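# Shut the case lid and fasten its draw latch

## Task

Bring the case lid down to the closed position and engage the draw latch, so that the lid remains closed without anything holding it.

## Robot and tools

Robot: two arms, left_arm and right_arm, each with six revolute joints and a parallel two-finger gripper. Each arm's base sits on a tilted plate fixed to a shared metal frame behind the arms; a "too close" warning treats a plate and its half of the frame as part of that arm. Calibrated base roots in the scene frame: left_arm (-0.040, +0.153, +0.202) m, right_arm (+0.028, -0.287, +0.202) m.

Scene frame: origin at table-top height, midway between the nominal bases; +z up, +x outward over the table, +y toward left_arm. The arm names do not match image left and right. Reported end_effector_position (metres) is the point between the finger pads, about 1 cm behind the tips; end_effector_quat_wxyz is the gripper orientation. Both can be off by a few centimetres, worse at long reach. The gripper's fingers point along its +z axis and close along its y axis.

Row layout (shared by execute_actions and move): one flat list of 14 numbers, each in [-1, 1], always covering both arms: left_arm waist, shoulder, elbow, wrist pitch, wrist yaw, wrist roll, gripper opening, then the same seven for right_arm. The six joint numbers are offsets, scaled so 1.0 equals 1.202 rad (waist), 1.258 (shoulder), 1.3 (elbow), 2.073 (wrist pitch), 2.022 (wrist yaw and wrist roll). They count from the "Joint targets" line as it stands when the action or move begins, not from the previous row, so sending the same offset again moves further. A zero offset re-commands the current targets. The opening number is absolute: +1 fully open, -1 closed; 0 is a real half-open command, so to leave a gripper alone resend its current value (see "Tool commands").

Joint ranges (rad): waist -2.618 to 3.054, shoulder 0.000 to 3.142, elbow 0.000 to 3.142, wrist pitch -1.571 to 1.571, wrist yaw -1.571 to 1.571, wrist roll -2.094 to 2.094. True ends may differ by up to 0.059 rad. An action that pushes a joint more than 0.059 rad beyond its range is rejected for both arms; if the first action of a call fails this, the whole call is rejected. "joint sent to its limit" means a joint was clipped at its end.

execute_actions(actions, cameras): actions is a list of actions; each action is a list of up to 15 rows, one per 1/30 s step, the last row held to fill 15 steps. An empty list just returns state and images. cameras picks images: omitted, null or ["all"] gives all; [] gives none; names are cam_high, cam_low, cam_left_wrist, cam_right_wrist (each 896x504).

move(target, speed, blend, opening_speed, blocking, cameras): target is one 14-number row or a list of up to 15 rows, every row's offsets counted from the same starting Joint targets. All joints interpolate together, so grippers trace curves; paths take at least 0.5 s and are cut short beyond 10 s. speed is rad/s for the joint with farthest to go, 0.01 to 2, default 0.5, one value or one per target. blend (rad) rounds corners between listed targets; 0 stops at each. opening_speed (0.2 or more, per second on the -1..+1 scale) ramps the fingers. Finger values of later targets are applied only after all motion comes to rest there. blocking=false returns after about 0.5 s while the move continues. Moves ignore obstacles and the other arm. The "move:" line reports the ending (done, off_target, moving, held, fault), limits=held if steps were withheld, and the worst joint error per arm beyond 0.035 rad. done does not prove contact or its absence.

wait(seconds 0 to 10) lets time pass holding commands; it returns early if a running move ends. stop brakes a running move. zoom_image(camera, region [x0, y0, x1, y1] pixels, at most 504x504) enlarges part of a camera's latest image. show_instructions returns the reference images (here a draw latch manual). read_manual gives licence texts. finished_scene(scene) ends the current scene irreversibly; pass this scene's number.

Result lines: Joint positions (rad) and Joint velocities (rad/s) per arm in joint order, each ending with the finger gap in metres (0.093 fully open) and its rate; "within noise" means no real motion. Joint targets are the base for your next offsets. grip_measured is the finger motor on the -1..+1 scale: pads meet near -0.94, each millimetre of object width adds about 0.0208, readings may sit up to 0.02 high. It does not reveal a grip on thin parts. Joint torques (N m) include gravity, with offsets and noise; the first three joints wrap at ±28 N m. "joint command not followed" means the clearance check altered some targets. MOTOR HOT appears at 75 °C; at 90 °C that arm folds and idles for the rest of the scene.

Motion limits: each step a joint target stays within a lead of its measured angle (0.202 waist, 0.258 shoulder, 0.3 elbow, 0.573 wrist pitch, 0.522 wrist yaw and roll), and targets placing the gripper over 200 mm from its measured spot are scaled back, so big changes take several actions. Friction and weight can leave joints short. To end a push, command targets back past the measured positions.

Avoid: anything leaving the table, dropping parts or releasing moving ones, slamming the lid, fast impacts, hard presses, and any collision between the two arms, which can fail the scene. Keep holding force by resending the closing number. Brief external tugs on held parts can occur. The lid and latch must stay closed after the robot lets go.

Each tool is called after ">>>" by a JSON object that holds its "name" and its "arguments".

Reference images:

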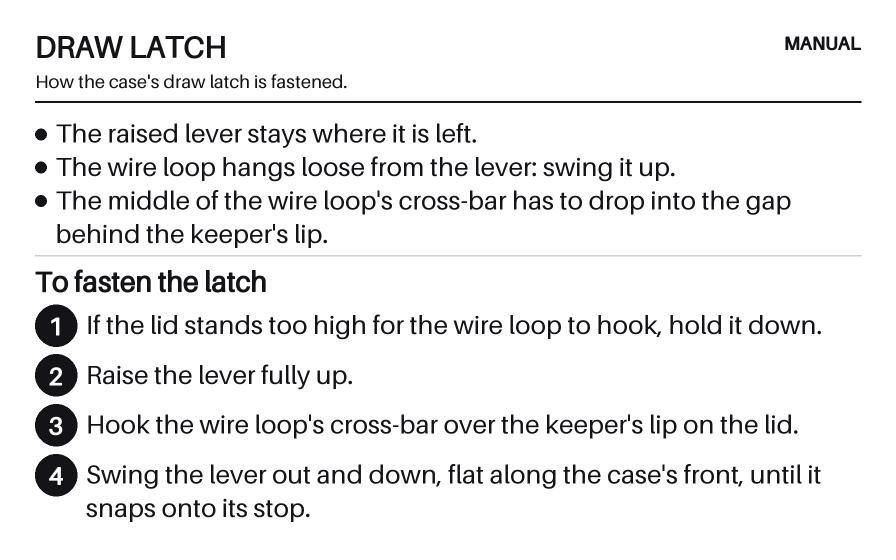

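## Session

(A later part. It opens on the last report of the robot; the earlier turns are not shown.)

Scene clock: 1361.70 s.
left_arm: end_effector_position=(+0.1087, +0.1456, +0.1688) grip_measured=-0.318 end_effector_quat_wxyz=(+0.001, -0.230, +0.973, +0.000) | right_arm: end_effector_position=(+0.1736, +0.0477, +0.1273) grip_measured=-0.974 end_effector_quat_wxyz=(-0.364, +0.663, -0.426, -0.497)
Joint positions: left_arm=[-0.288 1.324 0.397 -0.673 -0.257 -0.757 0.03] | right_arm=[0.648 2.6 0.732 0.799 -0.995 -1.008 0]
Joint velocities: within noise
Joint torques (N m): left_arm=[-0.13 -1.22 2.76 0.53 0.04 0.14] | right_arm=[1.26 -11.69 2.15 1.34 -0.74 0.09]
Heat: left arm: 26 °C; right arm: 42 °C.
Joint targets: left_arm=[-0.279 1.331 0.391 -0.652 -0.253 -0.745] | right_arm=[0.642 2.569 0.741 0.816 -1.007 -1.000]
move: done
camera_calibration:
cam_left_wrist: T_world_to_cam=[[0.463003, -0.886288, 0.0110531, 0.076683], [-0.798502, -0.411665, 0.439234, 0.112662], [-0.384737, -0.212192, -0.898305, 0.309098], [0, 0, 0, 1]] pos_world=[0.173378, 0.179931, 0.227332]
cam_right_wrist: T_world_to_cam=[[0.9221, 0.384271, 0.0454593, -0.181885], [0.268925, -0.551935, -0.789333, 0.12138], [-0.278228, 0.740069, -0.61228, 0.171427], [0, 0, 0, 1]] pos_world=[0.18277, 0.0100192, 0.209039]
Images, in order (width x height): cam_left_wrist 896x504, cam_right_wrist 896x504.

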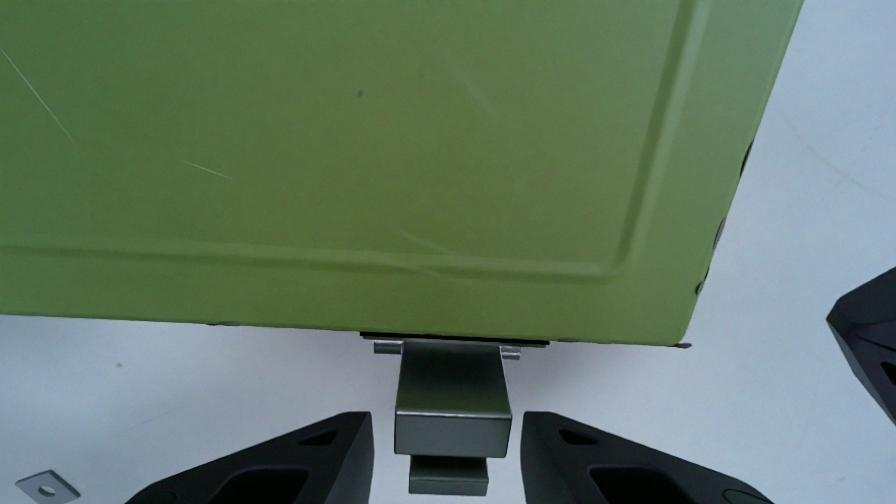

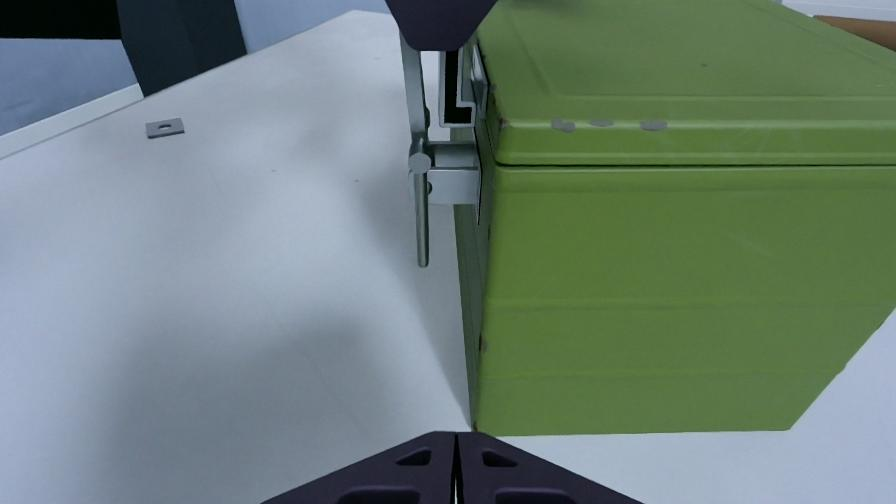

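>>> {"name": "move", "arguments": {"target": [-0.040,-0.022,-0.021,-0.008,0,0,-0.316,0,0,0,0,0,0,-1], "speed": 0.15}}

Scene clock: 1407.17 s.
left_arm: end_effector_position=(+0.0992, +0.1433, +0.1652) grip_measured=-0.318 end_effector_quat_wxyz=(-0.004, -0.213, +0.977, +0.004) | right_arm: end_effector_position=(+0.1736, +0.0477, +0.1273) grip_measured=-0.974 end_effector_quat_wxyz=(-0.364, +0.663, -0.426, -0.497)
Joint positions: left_arm=[-0.316 1.318 0.37 -0.671 -0.257 -0.756 0.03] | right_arm=[0.648 2.6 0.732 0.799 -0.995 -1.008 0]
Joint velocities: within noise
Joint torques (N m): left_arm=[-2.03 -3.08 2.73 0.34 0.04 0.14] | right_arm=[1.07 -11.54 2.09 1.39 -0.74 0.06]
Heat: left arm: 26 °C; right arm: 44 °C.
Joint targets: left_arm=[-0.327 1.303 0.364 -0.669 -0.253 -0.745] | right_arm=[0.642 2.569 0.741 0.816 -1.007 -1.000]
move: done
camera_calibration:
cam_left_wrist: T_world_to_cam=[[0.433098, -0.901345, 0.00173803, 0.085775], [-0.806815, -0.386815, 0.446569, 0.101773], [-0.40184, -0.19481, -0.894748, 0.300378], [0, 0, 0, 1]] pos_world=[0.165667, 0.175197, 0.223165]
cam_right_wrist: T_world_to_cam=[[0.9221, 0.384271, 0.0454593, -0.181885], [0.268925, -0.551935, -0.789333, 0.12138], [-0.278228, 0.740069, -0.61228, 0.171427], [0, 0, 0, 1]] pos_world=[0.18277, 0.0100192, 0.209039]

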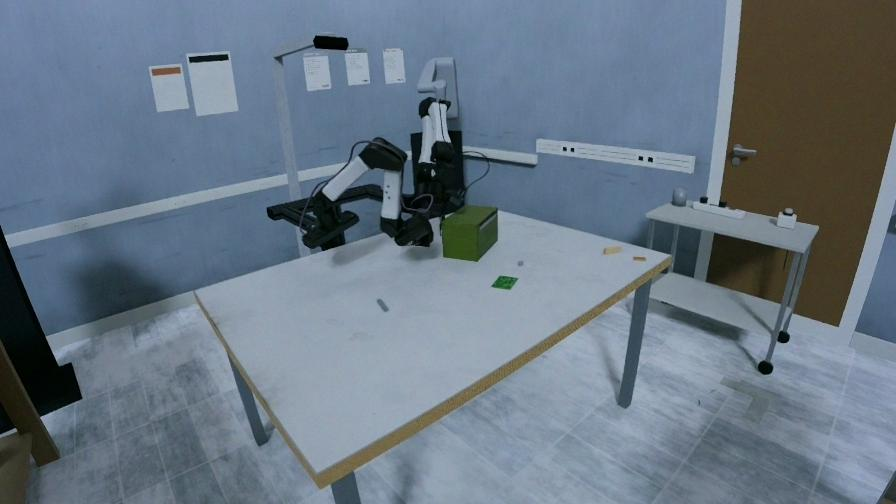

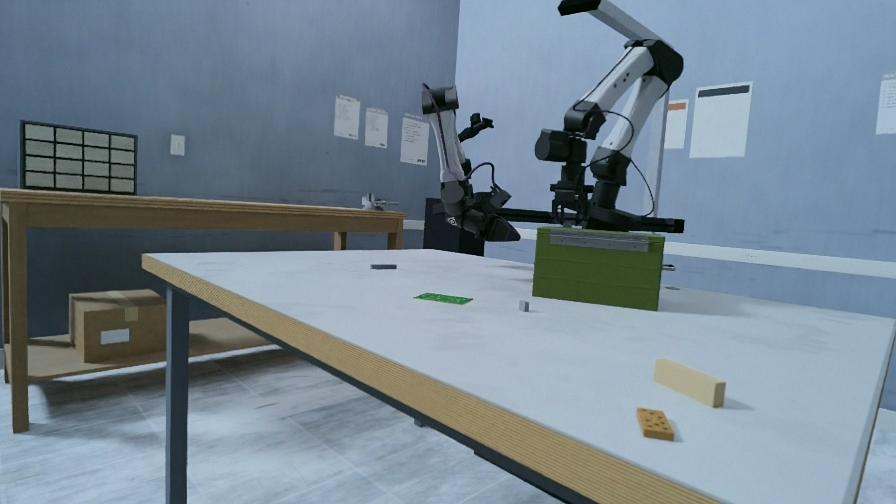

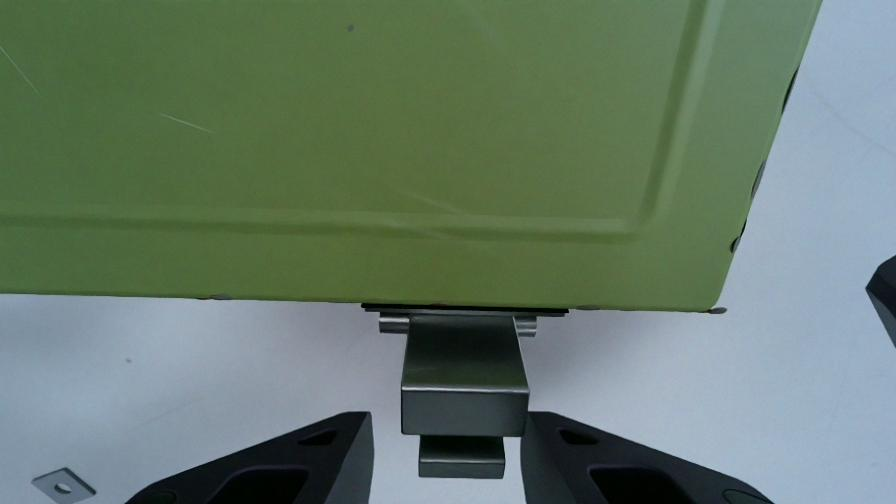

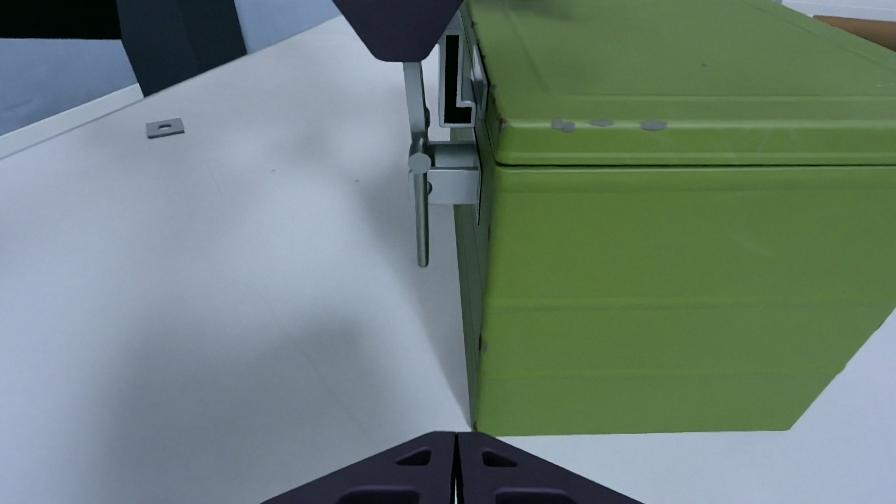

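>>> {"name": "move", "arguments": {"target": [-0.016,0,0,0,0,0,-0.316,0,0,0,0,0,0,-1], "speed": 0.15, "cameras": ["cam_left_wrist"]}}

>>> {"name": "move", "arguments": {"target": [0,0,0,0,0,0,-0.73,0,0,0,0,0,0,-1], "speed": 0.15, "opening_speed": 0.4, "cameras": ["cam_left_wrist","cam_right_wrist"]}}

Scene clock: 1434.90 s.
left_arm: end_effector_position=(+0.0992, +0.1407, +0.1659) grip_measured=-0.318 end_effector_quat_wxyz=(-0.002, -0.204, +0.979, +0.003) | right_arm: end_effector_position=(+0.1736, +0.0477, +0.1273) grip_measured=-0.974 end_effector_quat_wxyz=(-0.364, +0.663, -0.426, -0.497)
Joint positions: left_arm=[-0.335 1.318 0.37 -0.671 -0.257 -0.756 0.03] | right_arm=[0.648 2.6 0.732 0.799 -0.995 -1.008 0]
Joint velocities: within noise
Joint torques (N m): left_arm=[-2.02 -3.07 2.74 0.35 0.04 0.13] | right_arm=[1.07 -11.18 2.13 1.41 -0.76 0.1]
Heat: left arm: 27 °C; right arm: 44 °C.
Joint targets: left_arm=[-0.346 1.303 0.364 -0.669 -0.253 -0.745] | right_arm=[0.642 2.569 0.741 0.816 -1.007 -1.000]
move: done
camera_calibration:
cam_left_wrist: T_world_to_cam=[[0.416385, -0.909177, 0.00453711, 0.0857429], [-0.815937, -0.371472, 0.443007, 0.0997739], [-0.401087, -0.188164, -0.896507, 0.299744], [0, 0, 0, 1]] pos_world=[0.16593, 0.171419, 0.224133]
Images, in order (width x height): cam_left_wrist 896x504.

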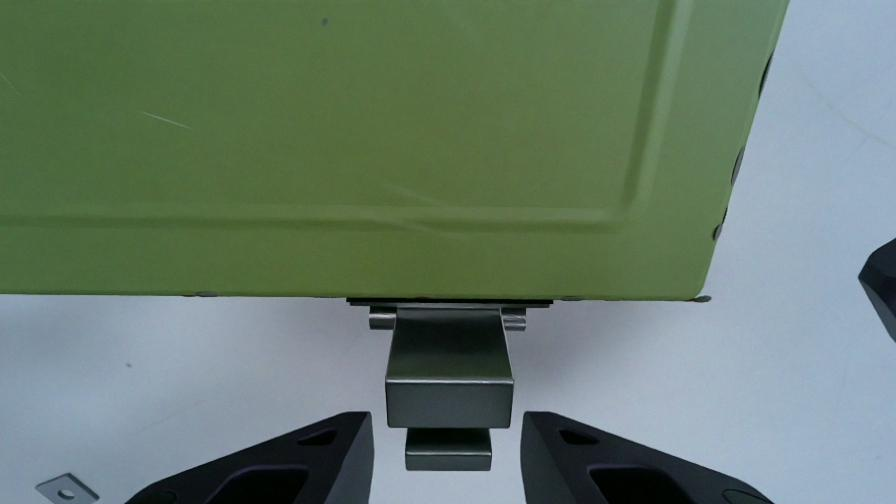

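Scene clock: 1436.17 s.
left_arm: end_effector_position=(+0.0975, +0.1396, +0.1659) grip_measured=-0.718 end_effector_quat_wxyz=(-0.005, -0.202, +0.979, +0.001) | right_arm: end_effector_position=(+0.1736, +0.0477, +0.1273) grip_measured=-0.974 end_effector_quat_wxyz=(-0.364, +0.663, -0.426, -0.497)
Joint positions: left_arm=[-0.338 1.318 0.369 -0.675 -0.25 -0.755 0.011] | right_arm=[0.648 2.6 0.732 0.799 -0.995 -1.008 0]
Joint velocities: within noise
Joint torques (N m): left_arm=[-1.73 -2.97 2.85 0.38 -0.05 0.13] | right_arm=[1.1 -11.52 2.25 1.38 -0.74 0.03]
Heat: left arm: 27 °C; right arm: 44 °C.
Joint targets: left_arm=[-0.346 1.303 0.364 -0.669 -0.253 -0.745] | right_arm=[0.642 2.569 0.741 0.816 -1.007 -1.000]
move: done
camera_calibration:
cam_left_wrist: T_world_to_cam=[[0.412038, -0.911141, 0.00680102, 0.0857821], [-0.815148, -0.365272, 0.449568, 0.0959828], [-0.407136, -0.190783, -0.89322, 0.299268], [0, 0, 0, 1]] pos_world=[0.164737, 0.170314, 0.223578]
cam_right_wrist: T_world_to_cam=[[0.9221, 0.384271, 0.0454593, -0.181885], [0.268925, -0.551935, -0.789333, 0.12138], [-0.278228, 0.740069, -0.61228, 0.171427], [0, 0, 0, 1]] pos_world=[0.18277, 0.0100192, 0.209039]
Images, in order (width x height): cam_left_wrist 896x504, cam_right_wrist 896x504.

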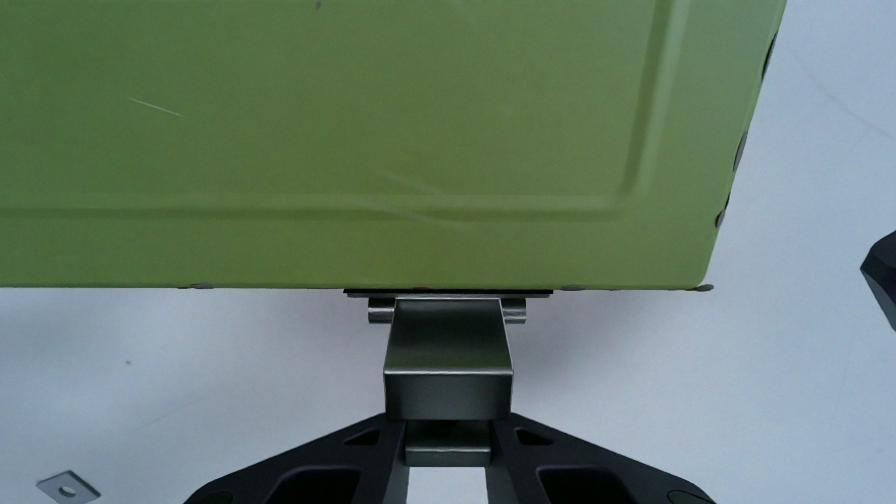

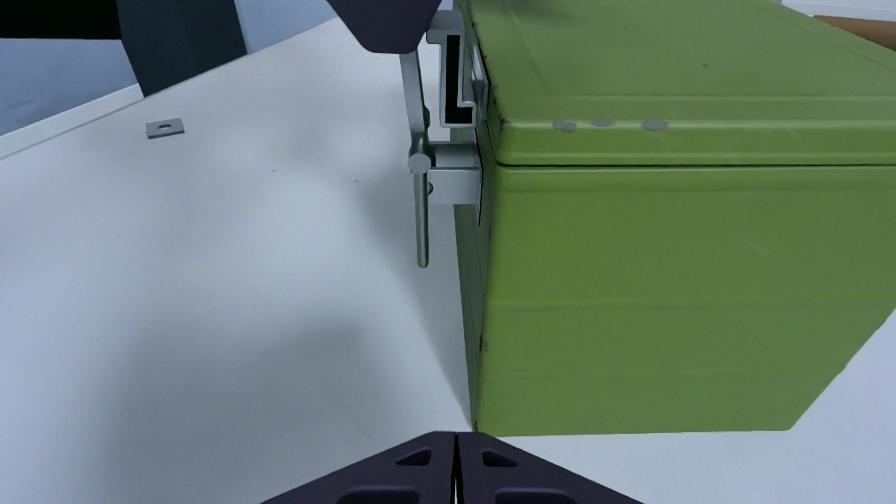

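>>> {"name": "move", "arguments": {"target": [[-0.0749,-0.0175,-0.0546,0.0125,0.0025,-0.0445,-0.73,0,0,0,0,0,0,-1],[-0.133,0,-0.1146,0.0521,0.005,-0.079,-0.73,0,0,0,0,0,0,-1]], "speed": 0.12, "blend": 0.05, "cameras": ["cam_left_wrist","cam_right_wrist"]}}

Scene clock: 1452.33 s.
left_arm: end_effector_position=(+0.0662, +0.1260, +0.1472) grip_measured=-0.718 end_effector_quat_wxyz=(+0.005, -0.190, +0.982, -0.004) | right_arm: end_effector_position=(+0.1736, +0.0477, +0.1273) grip_measured=-0.974 end_effector_quat_wxyz=(-0.364, +0.663, -0.426, -0.497)
Joint positions: left_arm=[-0.5 1.293 0.228 -0.577 -0.244 -0.892 0.011] | right_arm=[0.648 2.6 0.732 0.799 -0.995 -1.008 0]
Joint velocities: within noise
Joint torques (N m): left_arm=[-1.36 -0.02 2 0.52 -0.01 -0.09] | right_arm=[1.26 -11.54 2.21 1.35 -0.74 0.01]
Heat: left arm: 26 °C; right arm: 45 °C.
Joint targets: left_arm=[-0.506 1.303 0.215 -0.561 -0.243 -0.905] | right_arm=[0.642 2.569 0.741 0.816 -1.007 -1.000]
move: done; blend cut to 0.041 rad at target 1
camera_calibration:
cam_left_wrist: T_world_to_cam=[[0.390109, -0.920533, 0.0208242, 0.0869661], [-0.832832, -0.343117, 0.434351, 0.0745135], [-0.39269, -0.186787, -0.900503, 0.266875], [0, 0, 0, 1]] pos_world=[0.13293, 0.155471, 0.206146]
cam_right_wrist: T_world_to_cam=[[0.9221, 0.384271, 0.0454593, -0.181885], [0.268925, -0.551935, -0.789333, 0.12138], [-0.278228, 0.740069, -0.61228, 0.171427], [0, 0, 0, 1]] pos_world=[0.18277, 0.0100192, 0.209039]
Images, in order (width x height): cam_left_wrist 896x504, cam_right_wrist 896x504.

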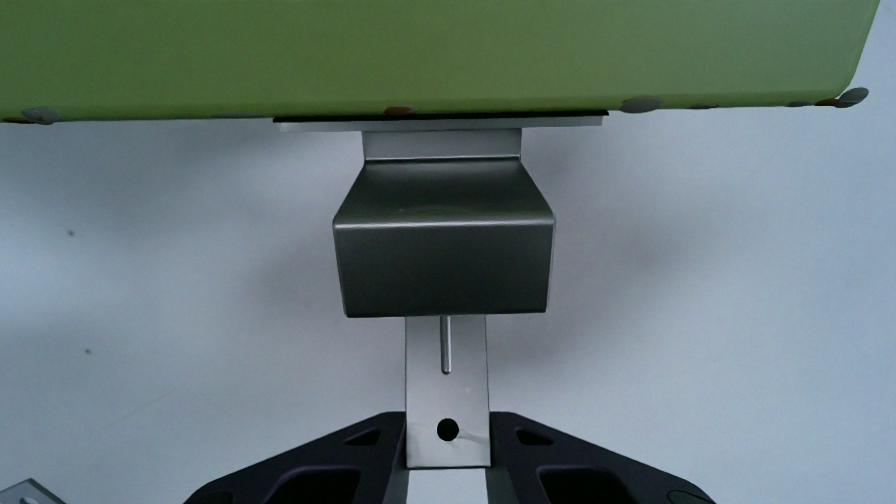

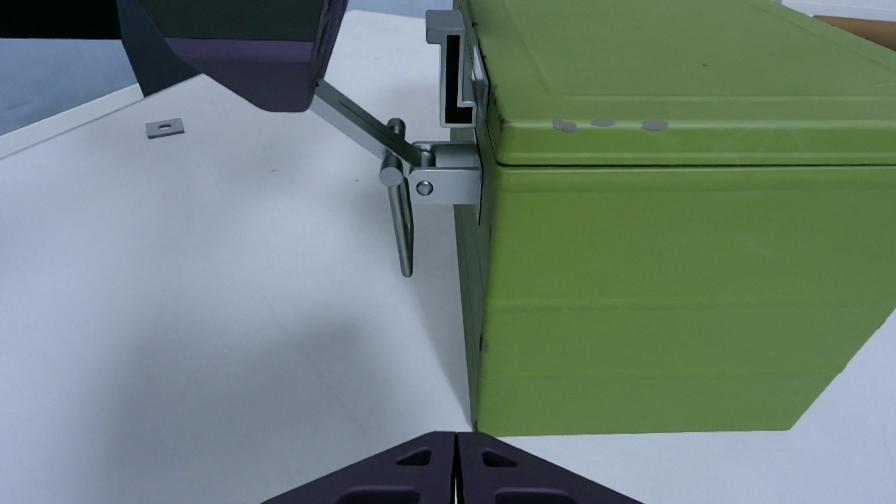

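>>> {"name": "zoom_image", "arguments": {"camera": "cam_right_wrist", "region": [370, 0, 520, 130]}}

>>> {"name": "zoom_image", "arguments": {"camera": "cam_left_wrist", "region": [300, 90, 600, 380]}}

Scaled by 3.360 from the camera's 896x504 image, which has a finer 1280x720 frame.

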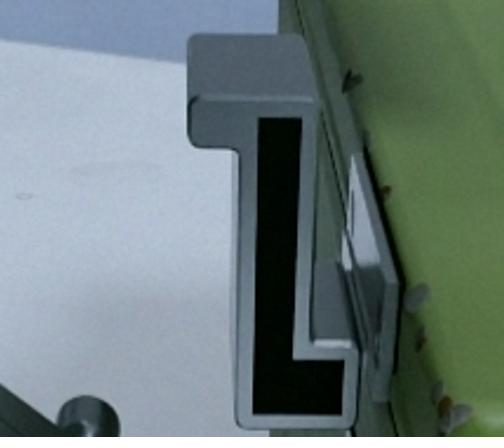

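Scaled by 1.680 from the camera's 896x504 image, which has a finer 1280x720 frame.

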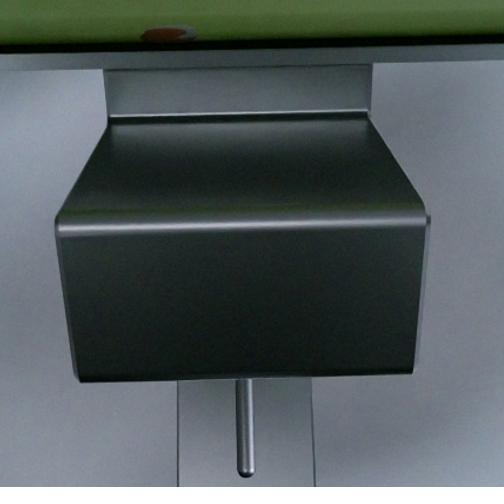

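>>> {"name": "move", "arguments": {"target": [0,0,0,0,0,0,-0.5,0,0,0,0,0,0,-1], "speed": 0.15, "opening_speed": 0.6, "cameras": ["cam_left_wrist"]}}

Scene clock: 1495.10 s.
left_arm: end_effector_position=(+0.0640, +0.1267, +0.1460) grip_measured=-0.502 end_effector_quat_wxyz=(+0.003, -0.190, +0.982, -0.003) | right_arm: end_effector_position=(+0.1736, +0.0477, +0.1273) grip_measured=-0.974 end_effector_quat_wxyz=(-0.364, +0.663, -0.426, -0.497)
Joint positions: left_arm=[-0.5 1.293 0.221 -0.575 -0.243 -0.893 0.021] | right_arm=[0.648 2.6 0.732 0.799 -0.995 -1.008 0]
Joint velocities: within noise
Joint torques (N m): left_arm=[-1.33 -0.02 2.5 0.48 -0.01 -0.11] | right_arm=[1.43 -11.52 2.07 1.4 -0.72 0.07]
Heat: left arm: 25 °C; right arm: 45 °C.
Joint targets: left_arm=[-0.506 1.303 0.215 -0.561 -0.243 -0.905] | right_arm=[0.642 2.569 0.741 0.816 -1.007 -1.000]
move: done
camera_calibration:
cam_left_wrist: T_world_to_cam=[[0.389449, -0.920881, 0.0175403, 0.0891153], [-0.83116, -0.343172, 0.4375, 0.0728537], [-0.396866, -0.184963, -0.899047, 0.264829], [0, 0, 0, 1]] pos_world=[0.130949, 0.156049, 0.204658]
Images, in order (width x height): cam_left_wrist 896x504.

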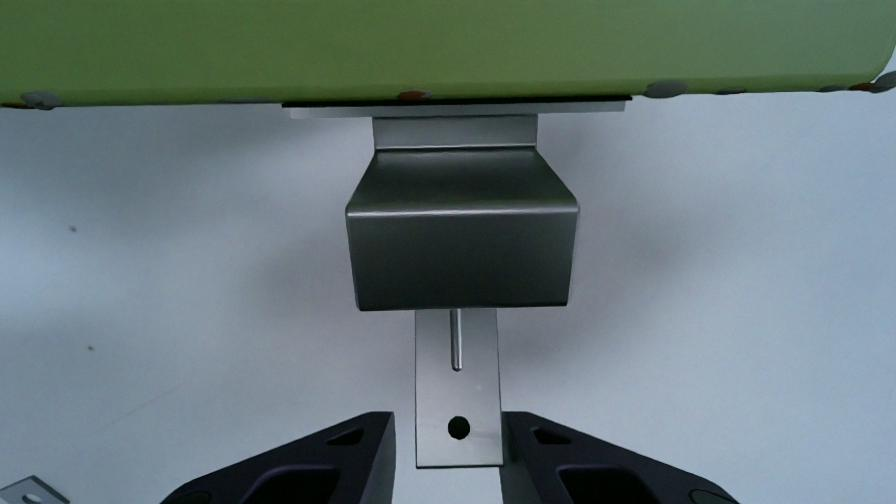

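>>> {"name": "move", "arguments": {"target": [-0.070,-0.126,0.090,-0.143,0.004,-0.042,-0.3,0,0,0,0,0,0,-1], "speed": 0.4, "opening_speed": 0.6, "cameras": ["cam_left_wrist","cam_right_wrist"]}}

Scene clock: 1504.37 s.
left_arm: end_effector_position=(+0.0582, +0.1301, +0.1775) grip_measured=-0.302 end_effector_quat_wxyz=(-0.002, -0.188, +0.982, +0.007) | right_arm: end_effector_position=(+0.1736, +0.0477, +0.1273) grip_measured=-0.974 end_effector_quat_wxyz=(-0.364, +0.663, -0.426, -0.497)
Joint positions: left_arm=[-0.58 1.153 0.307 -0.842 -0.243 -0.977 0.031] | right_arm=[0.648 2.6 0.732 0.799 -0.995 -1.008 0]
Joint velocities: within noise
Joint torques (N m): left_arm=[-1.57 -1.18 5.74 0.15 0.07 -0.11] | right_arm=[1.25 -11.51 2.11 1.37 -0.76 0.11]
Heat: left arm: 26 °C; right arm: 45 °C.
Joint targets: left_arm=[-0.590 1.145 0.332 -0.857 -0.235 -0.990] | right_arm=[0.642 2.569 0.741 0.816 -1.007 -1.000]
move: done
camera_calibration:
cam_left_wrist: T_world_to_cam=[[0.386827, -0.922144, -0.0039132, 0.0980045], [-0.826194, -0.348456, 0.442699, 0.0549033], [-0.409596, -0.168015, -0.896662, 0.289644], [0, 0, 0, 1]] pos_world=[0.126087, 0.15817, 0.23579]
cam_right_wrist: T_world_to_cam=[[0.9221, 0.384271, 0.0454593, -0.181885], [0.268925, -0.551935, -0.789333, 0.12138], [-0.278228, 0.740069, -0.61228, 0.171427], [0, 0, 0, 1]] pos_world=[0.18277, 0.0100192, 0.209039]
Images, in order (width x height): cam_left_wrist 896x504, cam_right_wrist 896x504.

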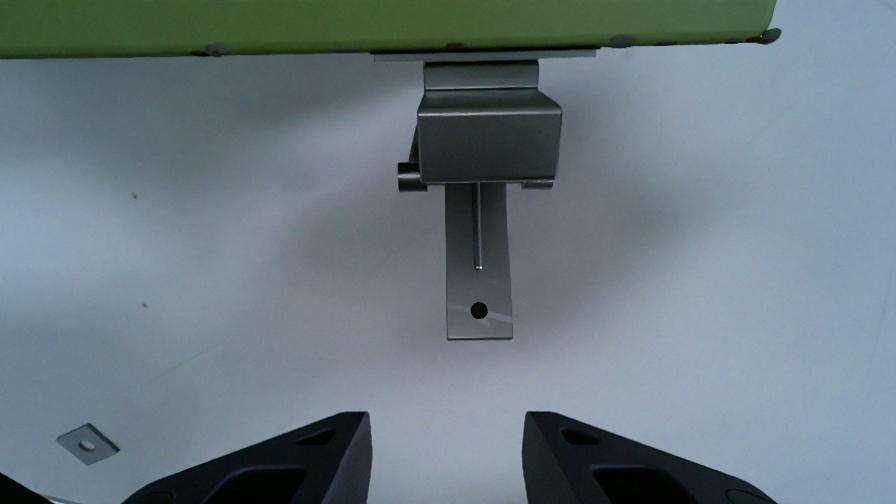

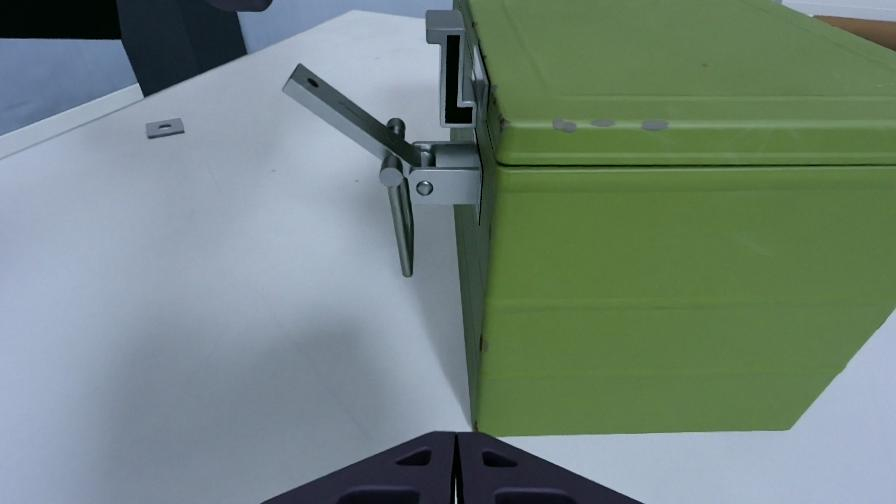

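>>> {"name": "zoom_image", "arguments": {"camera": "cam_right_wrist", "region": [270, 40, 510, 290]}}

>>> {"name": "zoom_image", "arguments": {"camera": "cam_left_wrist", "region": [360, 40, 600, 360]}}

Scaled by 2.016 from the camera's 896x504 image, which has a finer 1280x720 frame.

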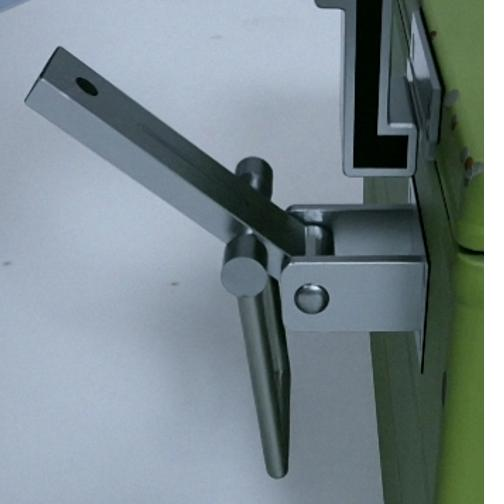

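Scaled by 1.575 from the camera's 896x504 image, which has a finer 1280x720 frame.

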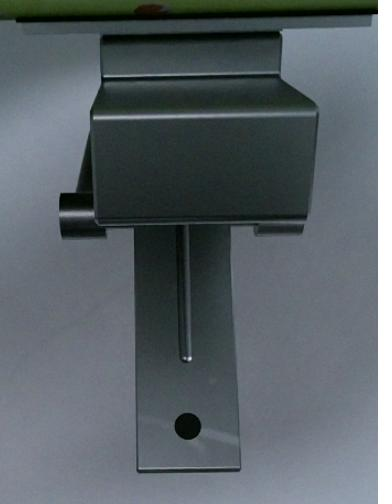

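>>> {"name": "move", "arguments": {"target": [[0,-0.119,0.087,-0.134,0,0,-1,0,0,0,0,0,0,-1],[0.7055,0.044,0.129,0.052,-0.0025,0.935,-1,0,0,0,0,0,0,-1]], "speed": 0.6, "blend": 0.03, "opening_speed": 0.6, "cameras": ["cam_left_wrist","cam_right_wrist"]}}

Scene clock: 1563.93 s.
left_arm: end_effector_position=(+0.0638, +0.1307, +0.1928) grip_measured=-0.498 end_effector_quat_wxyz=(+0.007, -0.192, +0.981, -0.002) | right_arm: end_effector_position=(+0.1736, +0.0477, +0.1273) grip_measured=-0.974 end_effector_quat_wxyz=(-0.364, +0.663, -0.426, -0.497)
Joint positions: left_arm=[-0.58 1.092 0.352 -0.921 -0.243 -0.978 0.021] | right_arm=[0.648 2.6 0.732 0.799 -0.995 -1.008 0]
Joint velocities: within noise
Joint torques (N m): left_arm=[-0.51 0.06 3.64 0.38 -0.03 0.03] | right_arm=[1.29 -11.58 2.07 1.36 -0.73 0.1]
Heat: left arm: 30 °C; right arm: 46 °C.
Joint targets: left_arm=[-0.580 1.095 0.349 -0.919 -0.243 -0.978] | right_arm=[0.642 2.569 0.741 0.816 -1.007 -1.000]
Tool commands: left_gripper/opening=-0.5 right_gripper/opening=-1.0
move: held (left_arm; a check stopped the path); path passed 0 of 2 targets; limits=held; left_arm: the wrist roll is farthest, 1.879 rad from its target
joint command not followed: on one or more control steps a check withheld the commanded joint targets of the left arm, and it was not sent them on those steps.
cause: the commanded joint targets, or the way to them, would bring two parts of the arm too close to each other (its upper arm (the part past the shoulder) and its gripper housing, with the joints along the arm from the elbow to the wrist roll between them).
camera_calibration:
cam_left_wrist: T_world_to_cam=[[0.393206, -0.91927, 0.0181906, 0.0914366], [-0.833237, -0.347903, 0.429744, 0.0558831], [-0.388722, -0.184135, -0.902768, 0.307652], [0, 0, 0, 1]] pos_world=[0.130202, 0.160146, 0.25206]
cam_right_wrist: T_world_to_cam=[[0.9221, 0.384271, 0.0454593, -0.181885], [0.268925, -0.551935, -0.789333, 0.12138], [-0.278228, 0.740069, -0.61228, 0.171427], [0, 0, 0, 1]] pos_world=[0.18277, 0.0100192, 0.209039]
Images, in order (width x height): cam_left_wrist 896x504, cam_right_wrist 896x504.

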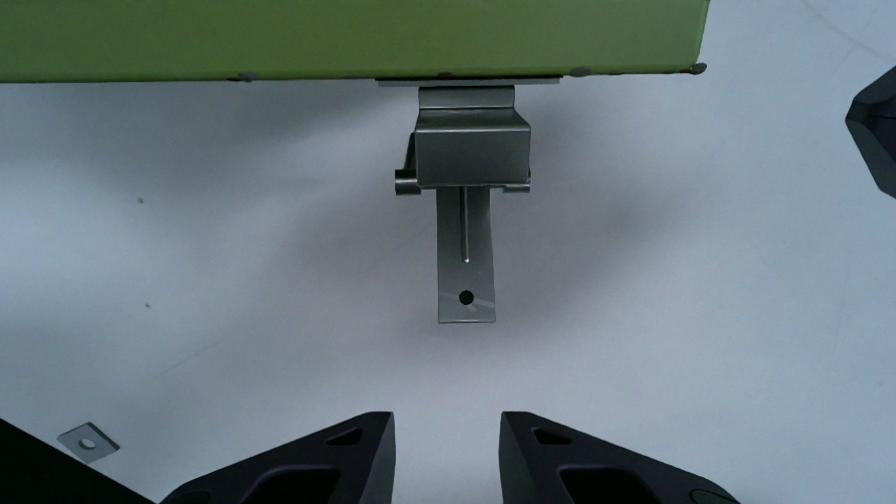

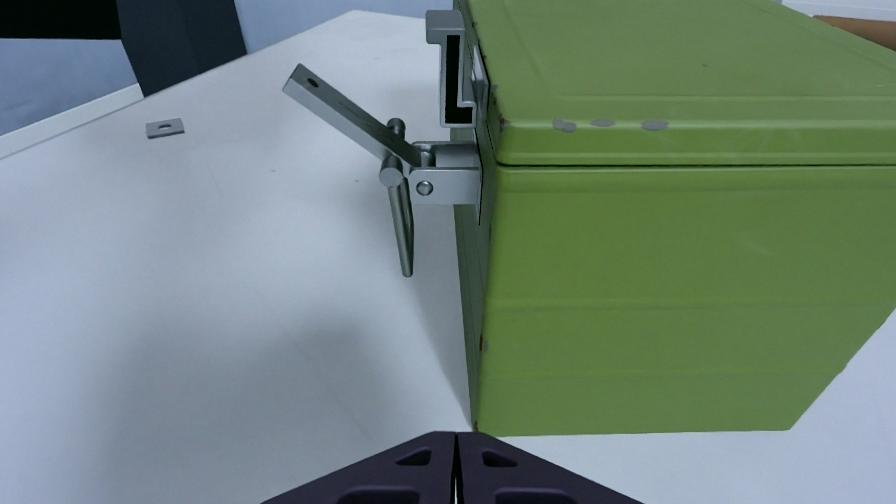

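>>> {"name": "move", "arguments": {"target": [0.697,0.083,0.116,0.0815,-0.001,0.929,-1,0,0,0,0,0,0,-1], "speed": 0.9, "opening_speed": 0.8, "cameras": ["cam_left_wrist","cam_right_wrist","cam_high"]}}

Scene clock: 1575.53 s.
left_arm: end_effector_position=(+0.1110, +0.2313, +0.1810) grip_measured=-0.982 end_effector_quat_wxyz=(-0.012, +0.312, +0.950, -0.003) | right_arm: end_effector_position=(+0.1736, +0.0477, +0.1273) grip_measured=-0.974 end_effector_quat_wxyz=(-0.364, +0.663, -0.426, -0.497)
Joint positions: left_arm=[0.249 1.192 0.474 -0.77 -0.243 0.888 0] | right_arm=[0.648 2.6 0.732 0.799 -0.995 -1.008 0]
Joint velocities: within noise
Joint torques (N m): left_arm=[0.1 -1.4 5.52 0.48 0.06 0.15] | right_arm=[1.2 -11.44 2.11 1.37 -0.78 0.09]
Heat: left arm: 29 °C; right arm: 46 °C.
Joint targets: left_arm=[0.258 1.199 0.499 -0.750 -0.245 0.900] | right_arm=[0.642 2.569 0.741 0.816 -1.007 -1.000]
move: done
camera_calibration:
cam_left_wrist: T_world_to_cam=[[-0.577834, -0.815825, 0.0231687, 0.248507], [-0.71842, 0.521904, 0.45988, -0.084109], [-0.387274, 0.24909, -0.887679, 0.230798], [0, 0, 0, 1]] pos_world=[0.172552, 0.189146, 0.237797]
cam_right_wrist: T_world_to_cam=[[0.9221, 0.384271, 0.0454593, -0.181885], [0.268925, -0.551935, -0.789333, 0.12138], [-0.278228, 0.740069, -0.61228, 0.171427], [0, 0, 0, 1]] pos_world=[0.18277, 0.0100192, 0.209039]
Images, in order (width x height): cam_high 896x504, cam_left_wrist 896x504, cam_right_wrist 896x504.

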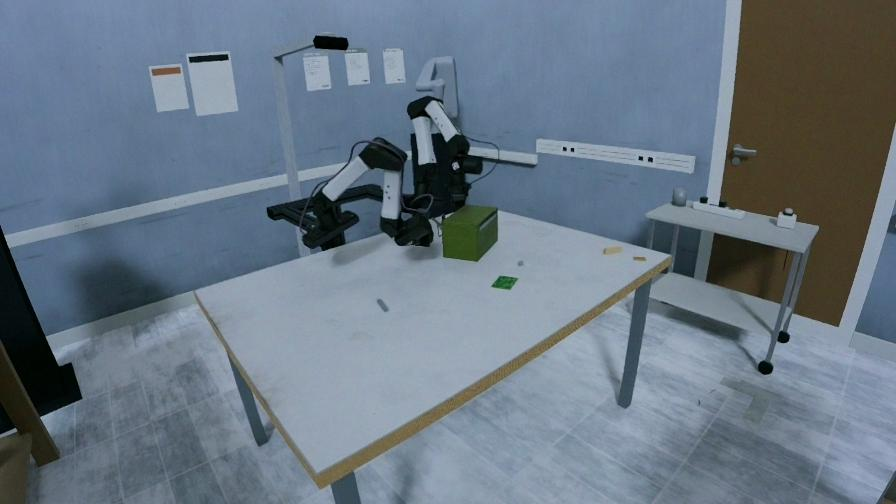

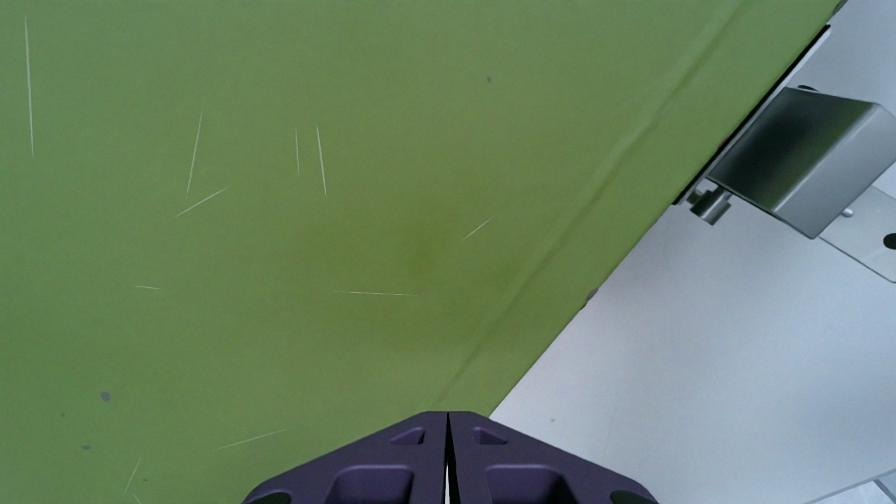

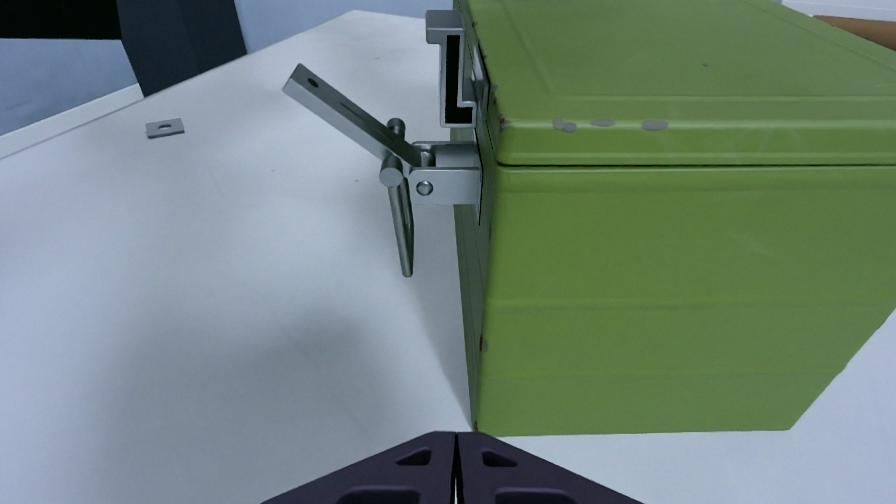

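>>> {"name": "move", "arguments": {"target": [0,0,0,0,0,0,-1,0.3328,0.1622,-0.0818,0.3081,0.274,-0.4634,-1], "speed": 0.5, "cameras": ["cam_left_wrist","cam_right_wrist"]}}

Scene clock: 1606.27 s.
left_arm: end_effector_position=(+0.1112, +0.2313, +0.1810) grip_measured=-0.982 end_effector_quat_wxyz=(-0.012, +0.312, +0.950, -0.003) | right_arm: end_effector_position=(+0.1271, +0.0994, +0.1197) grip_measured=-0.973 end_effector_quat_wxyz=(-0.575, +0.817, +0.027, -0.037)
Joint positions: left_arm=[0.249 1.192 0.474 -0.769 -0.243 0.889 0] | right_arm=[1.036 2.76 0.641 1.436 -0.468 -1.927 0]
Joint velocities: within noise
Joint torques (N m): left_arm=[0.08 -1.4 5.5 0.48 0.06 0.14] | right_arm=[1.7 -7.6 0.39 2 -0.23 -0.04]
Heat: left arm: 30 °C; right arm: 46 °C.
Joint targets: left_arm=[0.258 1.199 0.499 -0.750 -0.245 0.900] | right_arm=[1.042 2.772 0.635 1.454 -0.453 -1.937]
move: done
camera_calibration:
cam_left_wrist: T_world_to_cam=[[-0.578328, -0.815491, 0.022615, 0.248723], [-0.718443, 0.522245, 0.459455, -0.0840044], [-0.386492, 0.249468, -0.887913, 0.230719], [0, 0, 0, 1]] pos_world=[0.172662, 0.189145, 0.23783]
cam_right_wrist: T_world_to_cam=[[0.00723488, 0.353394, 0.935447, -0.14578], [0.948198, -0.299535, 0.105825, -0.0621207], [0.317598, 0.886223, -0.337255, -0.00760401], [0, 0, 0, 1]] pos_world=[0.0623725, 0.0396492, 0.140379]
Images, in order (width x height): cam_left_wrist 896x504, cam_right_wrist 896x504.

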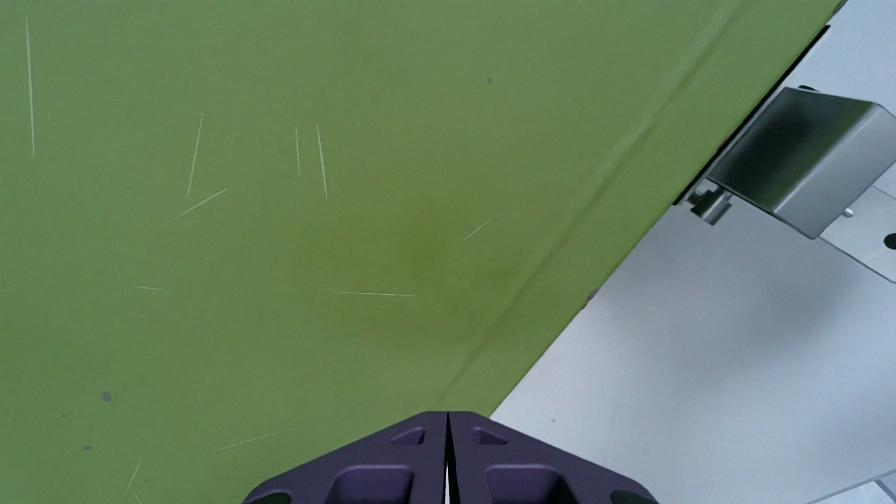

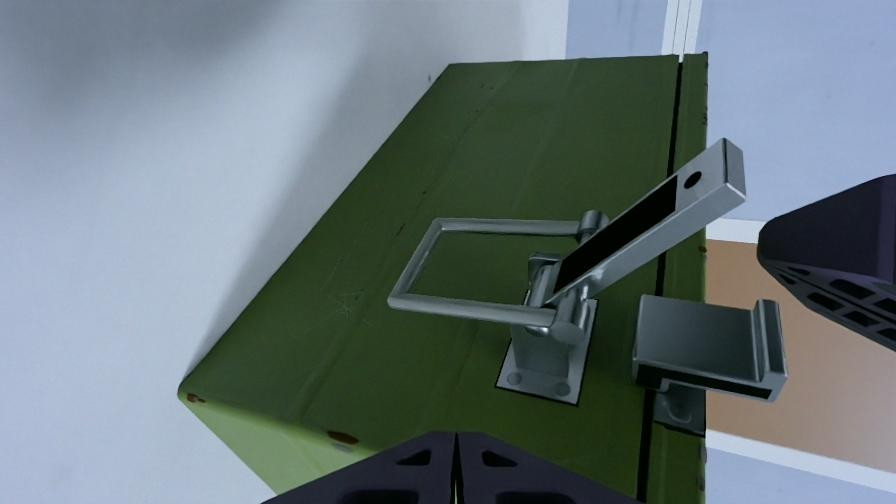

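>>> {"name": "zoom_image", "arguments": {"camera": "cam_right_wrist", "region": [380, 120, 800, 420]}}

Scaled by 1.200 from the camera's 896x504 image, which has a finer 1280x720 frame.

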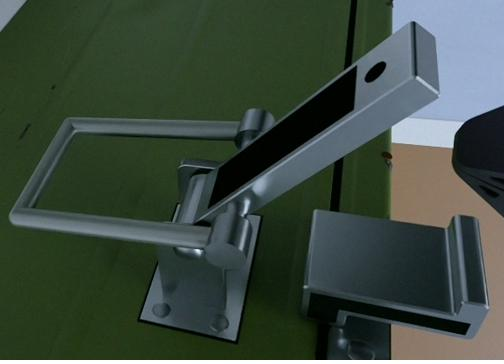

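>>> {"name": "move", "arguments": {"target": [0,0,0,0,0,0,-1,-0.1262,0.0107,0.1429,-0.147,-0.1843,0,-1], "speed": 0.4, "cameras": ["cam_left_wrist","cam_right_wrist"]}}

Scene clock: 1708.93 s.
left_arm: end_effector_position=(+0.1112, +0.2313, +0.1810) grip_measured=-0.982 end_effector_quat_wxyz=(-0.012, +0.313, +0.950, -0.003) | right_arm: end_effector_position=(+0.1375, +0.1093, +0.1156) grip_measured=-0.973 end_effector_quat_wxyz=(-0.584, +0.792, +0.036, -0.174)
Joint positions: left_arm=[0.249 1.192 0.474 -0.769 -0.243 0.889 0] | right_arm=[0.896 2.771 0.811 1.164 -0.812 -1.928 0]
Joint velocities: within noise
Joint torques (N m): left_arm=[0.06 -1.4 5.5 0.48 0.07 0.15] | right_arm=[0.85 -7.97 2.28 1.47 -0.61 -0.06]
Heat: left arm: 31 °C; right arm: 41 °C.
Joint targets: left_arm=[0.258 1.199 0.499 -0.750 -0.245 0.900] | right_arm=[0.890 2.786 0.821 1.150 -0.826 -1.937]
move: done
camera_calibration:
cam_left_wrist: T_world_to_cam=[[-0.578639, -0.81527, 0.0226228, 0.248705], [-0.718243, 0.522523, 0.459451, -0.0840902], [-0.386398, 0.249608, -0.887915, 0.230677], [0, 0, 0, 1]] pos_world=[0.172646, 0.189122, 0.23783]
cam_right_wrist: T_world_to_cam=[[0.151735, 0.331079, 0.931323, -0.162407], [0.984887, -0.130253, -0.114158, -0.0666544], [0.0835125, 0.93457, -0.345839, 0.00681798], [0, 0, 0, 1]] pos_world=[0.0897205, 0.0387157, 0.146002]
Images, in order (width x height): cam_left_wrist 896x504, cam_right_wrist 896x504.

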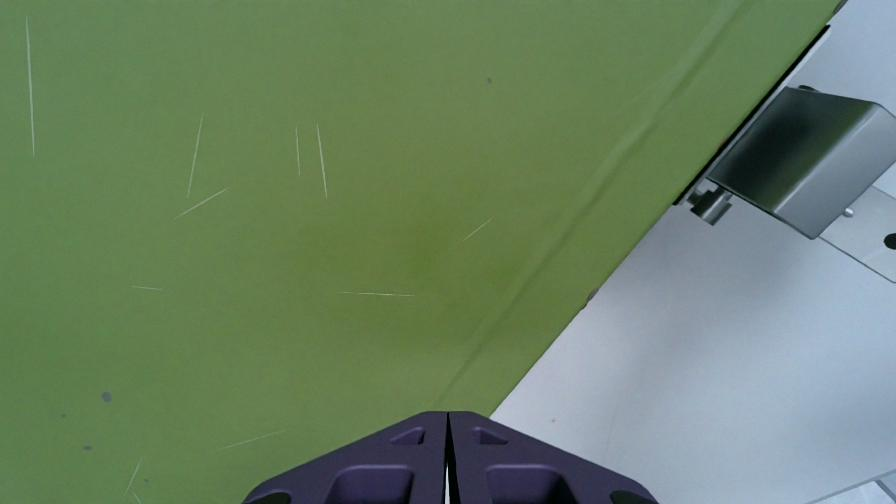

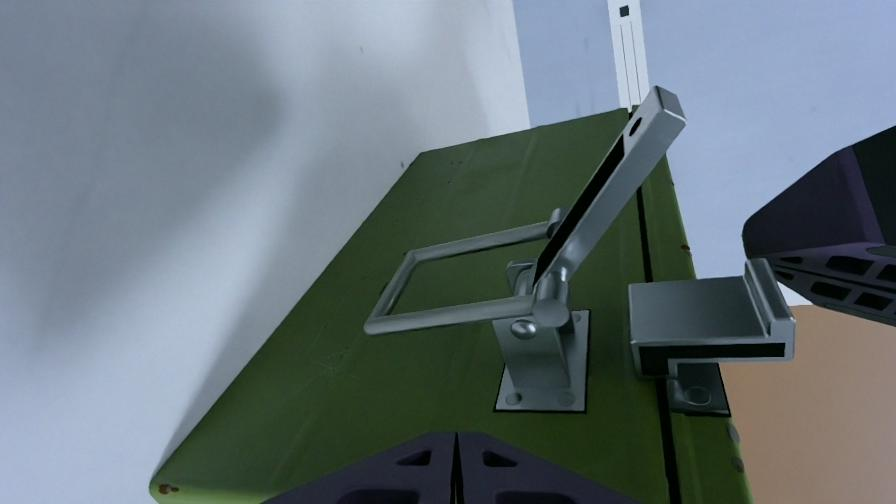

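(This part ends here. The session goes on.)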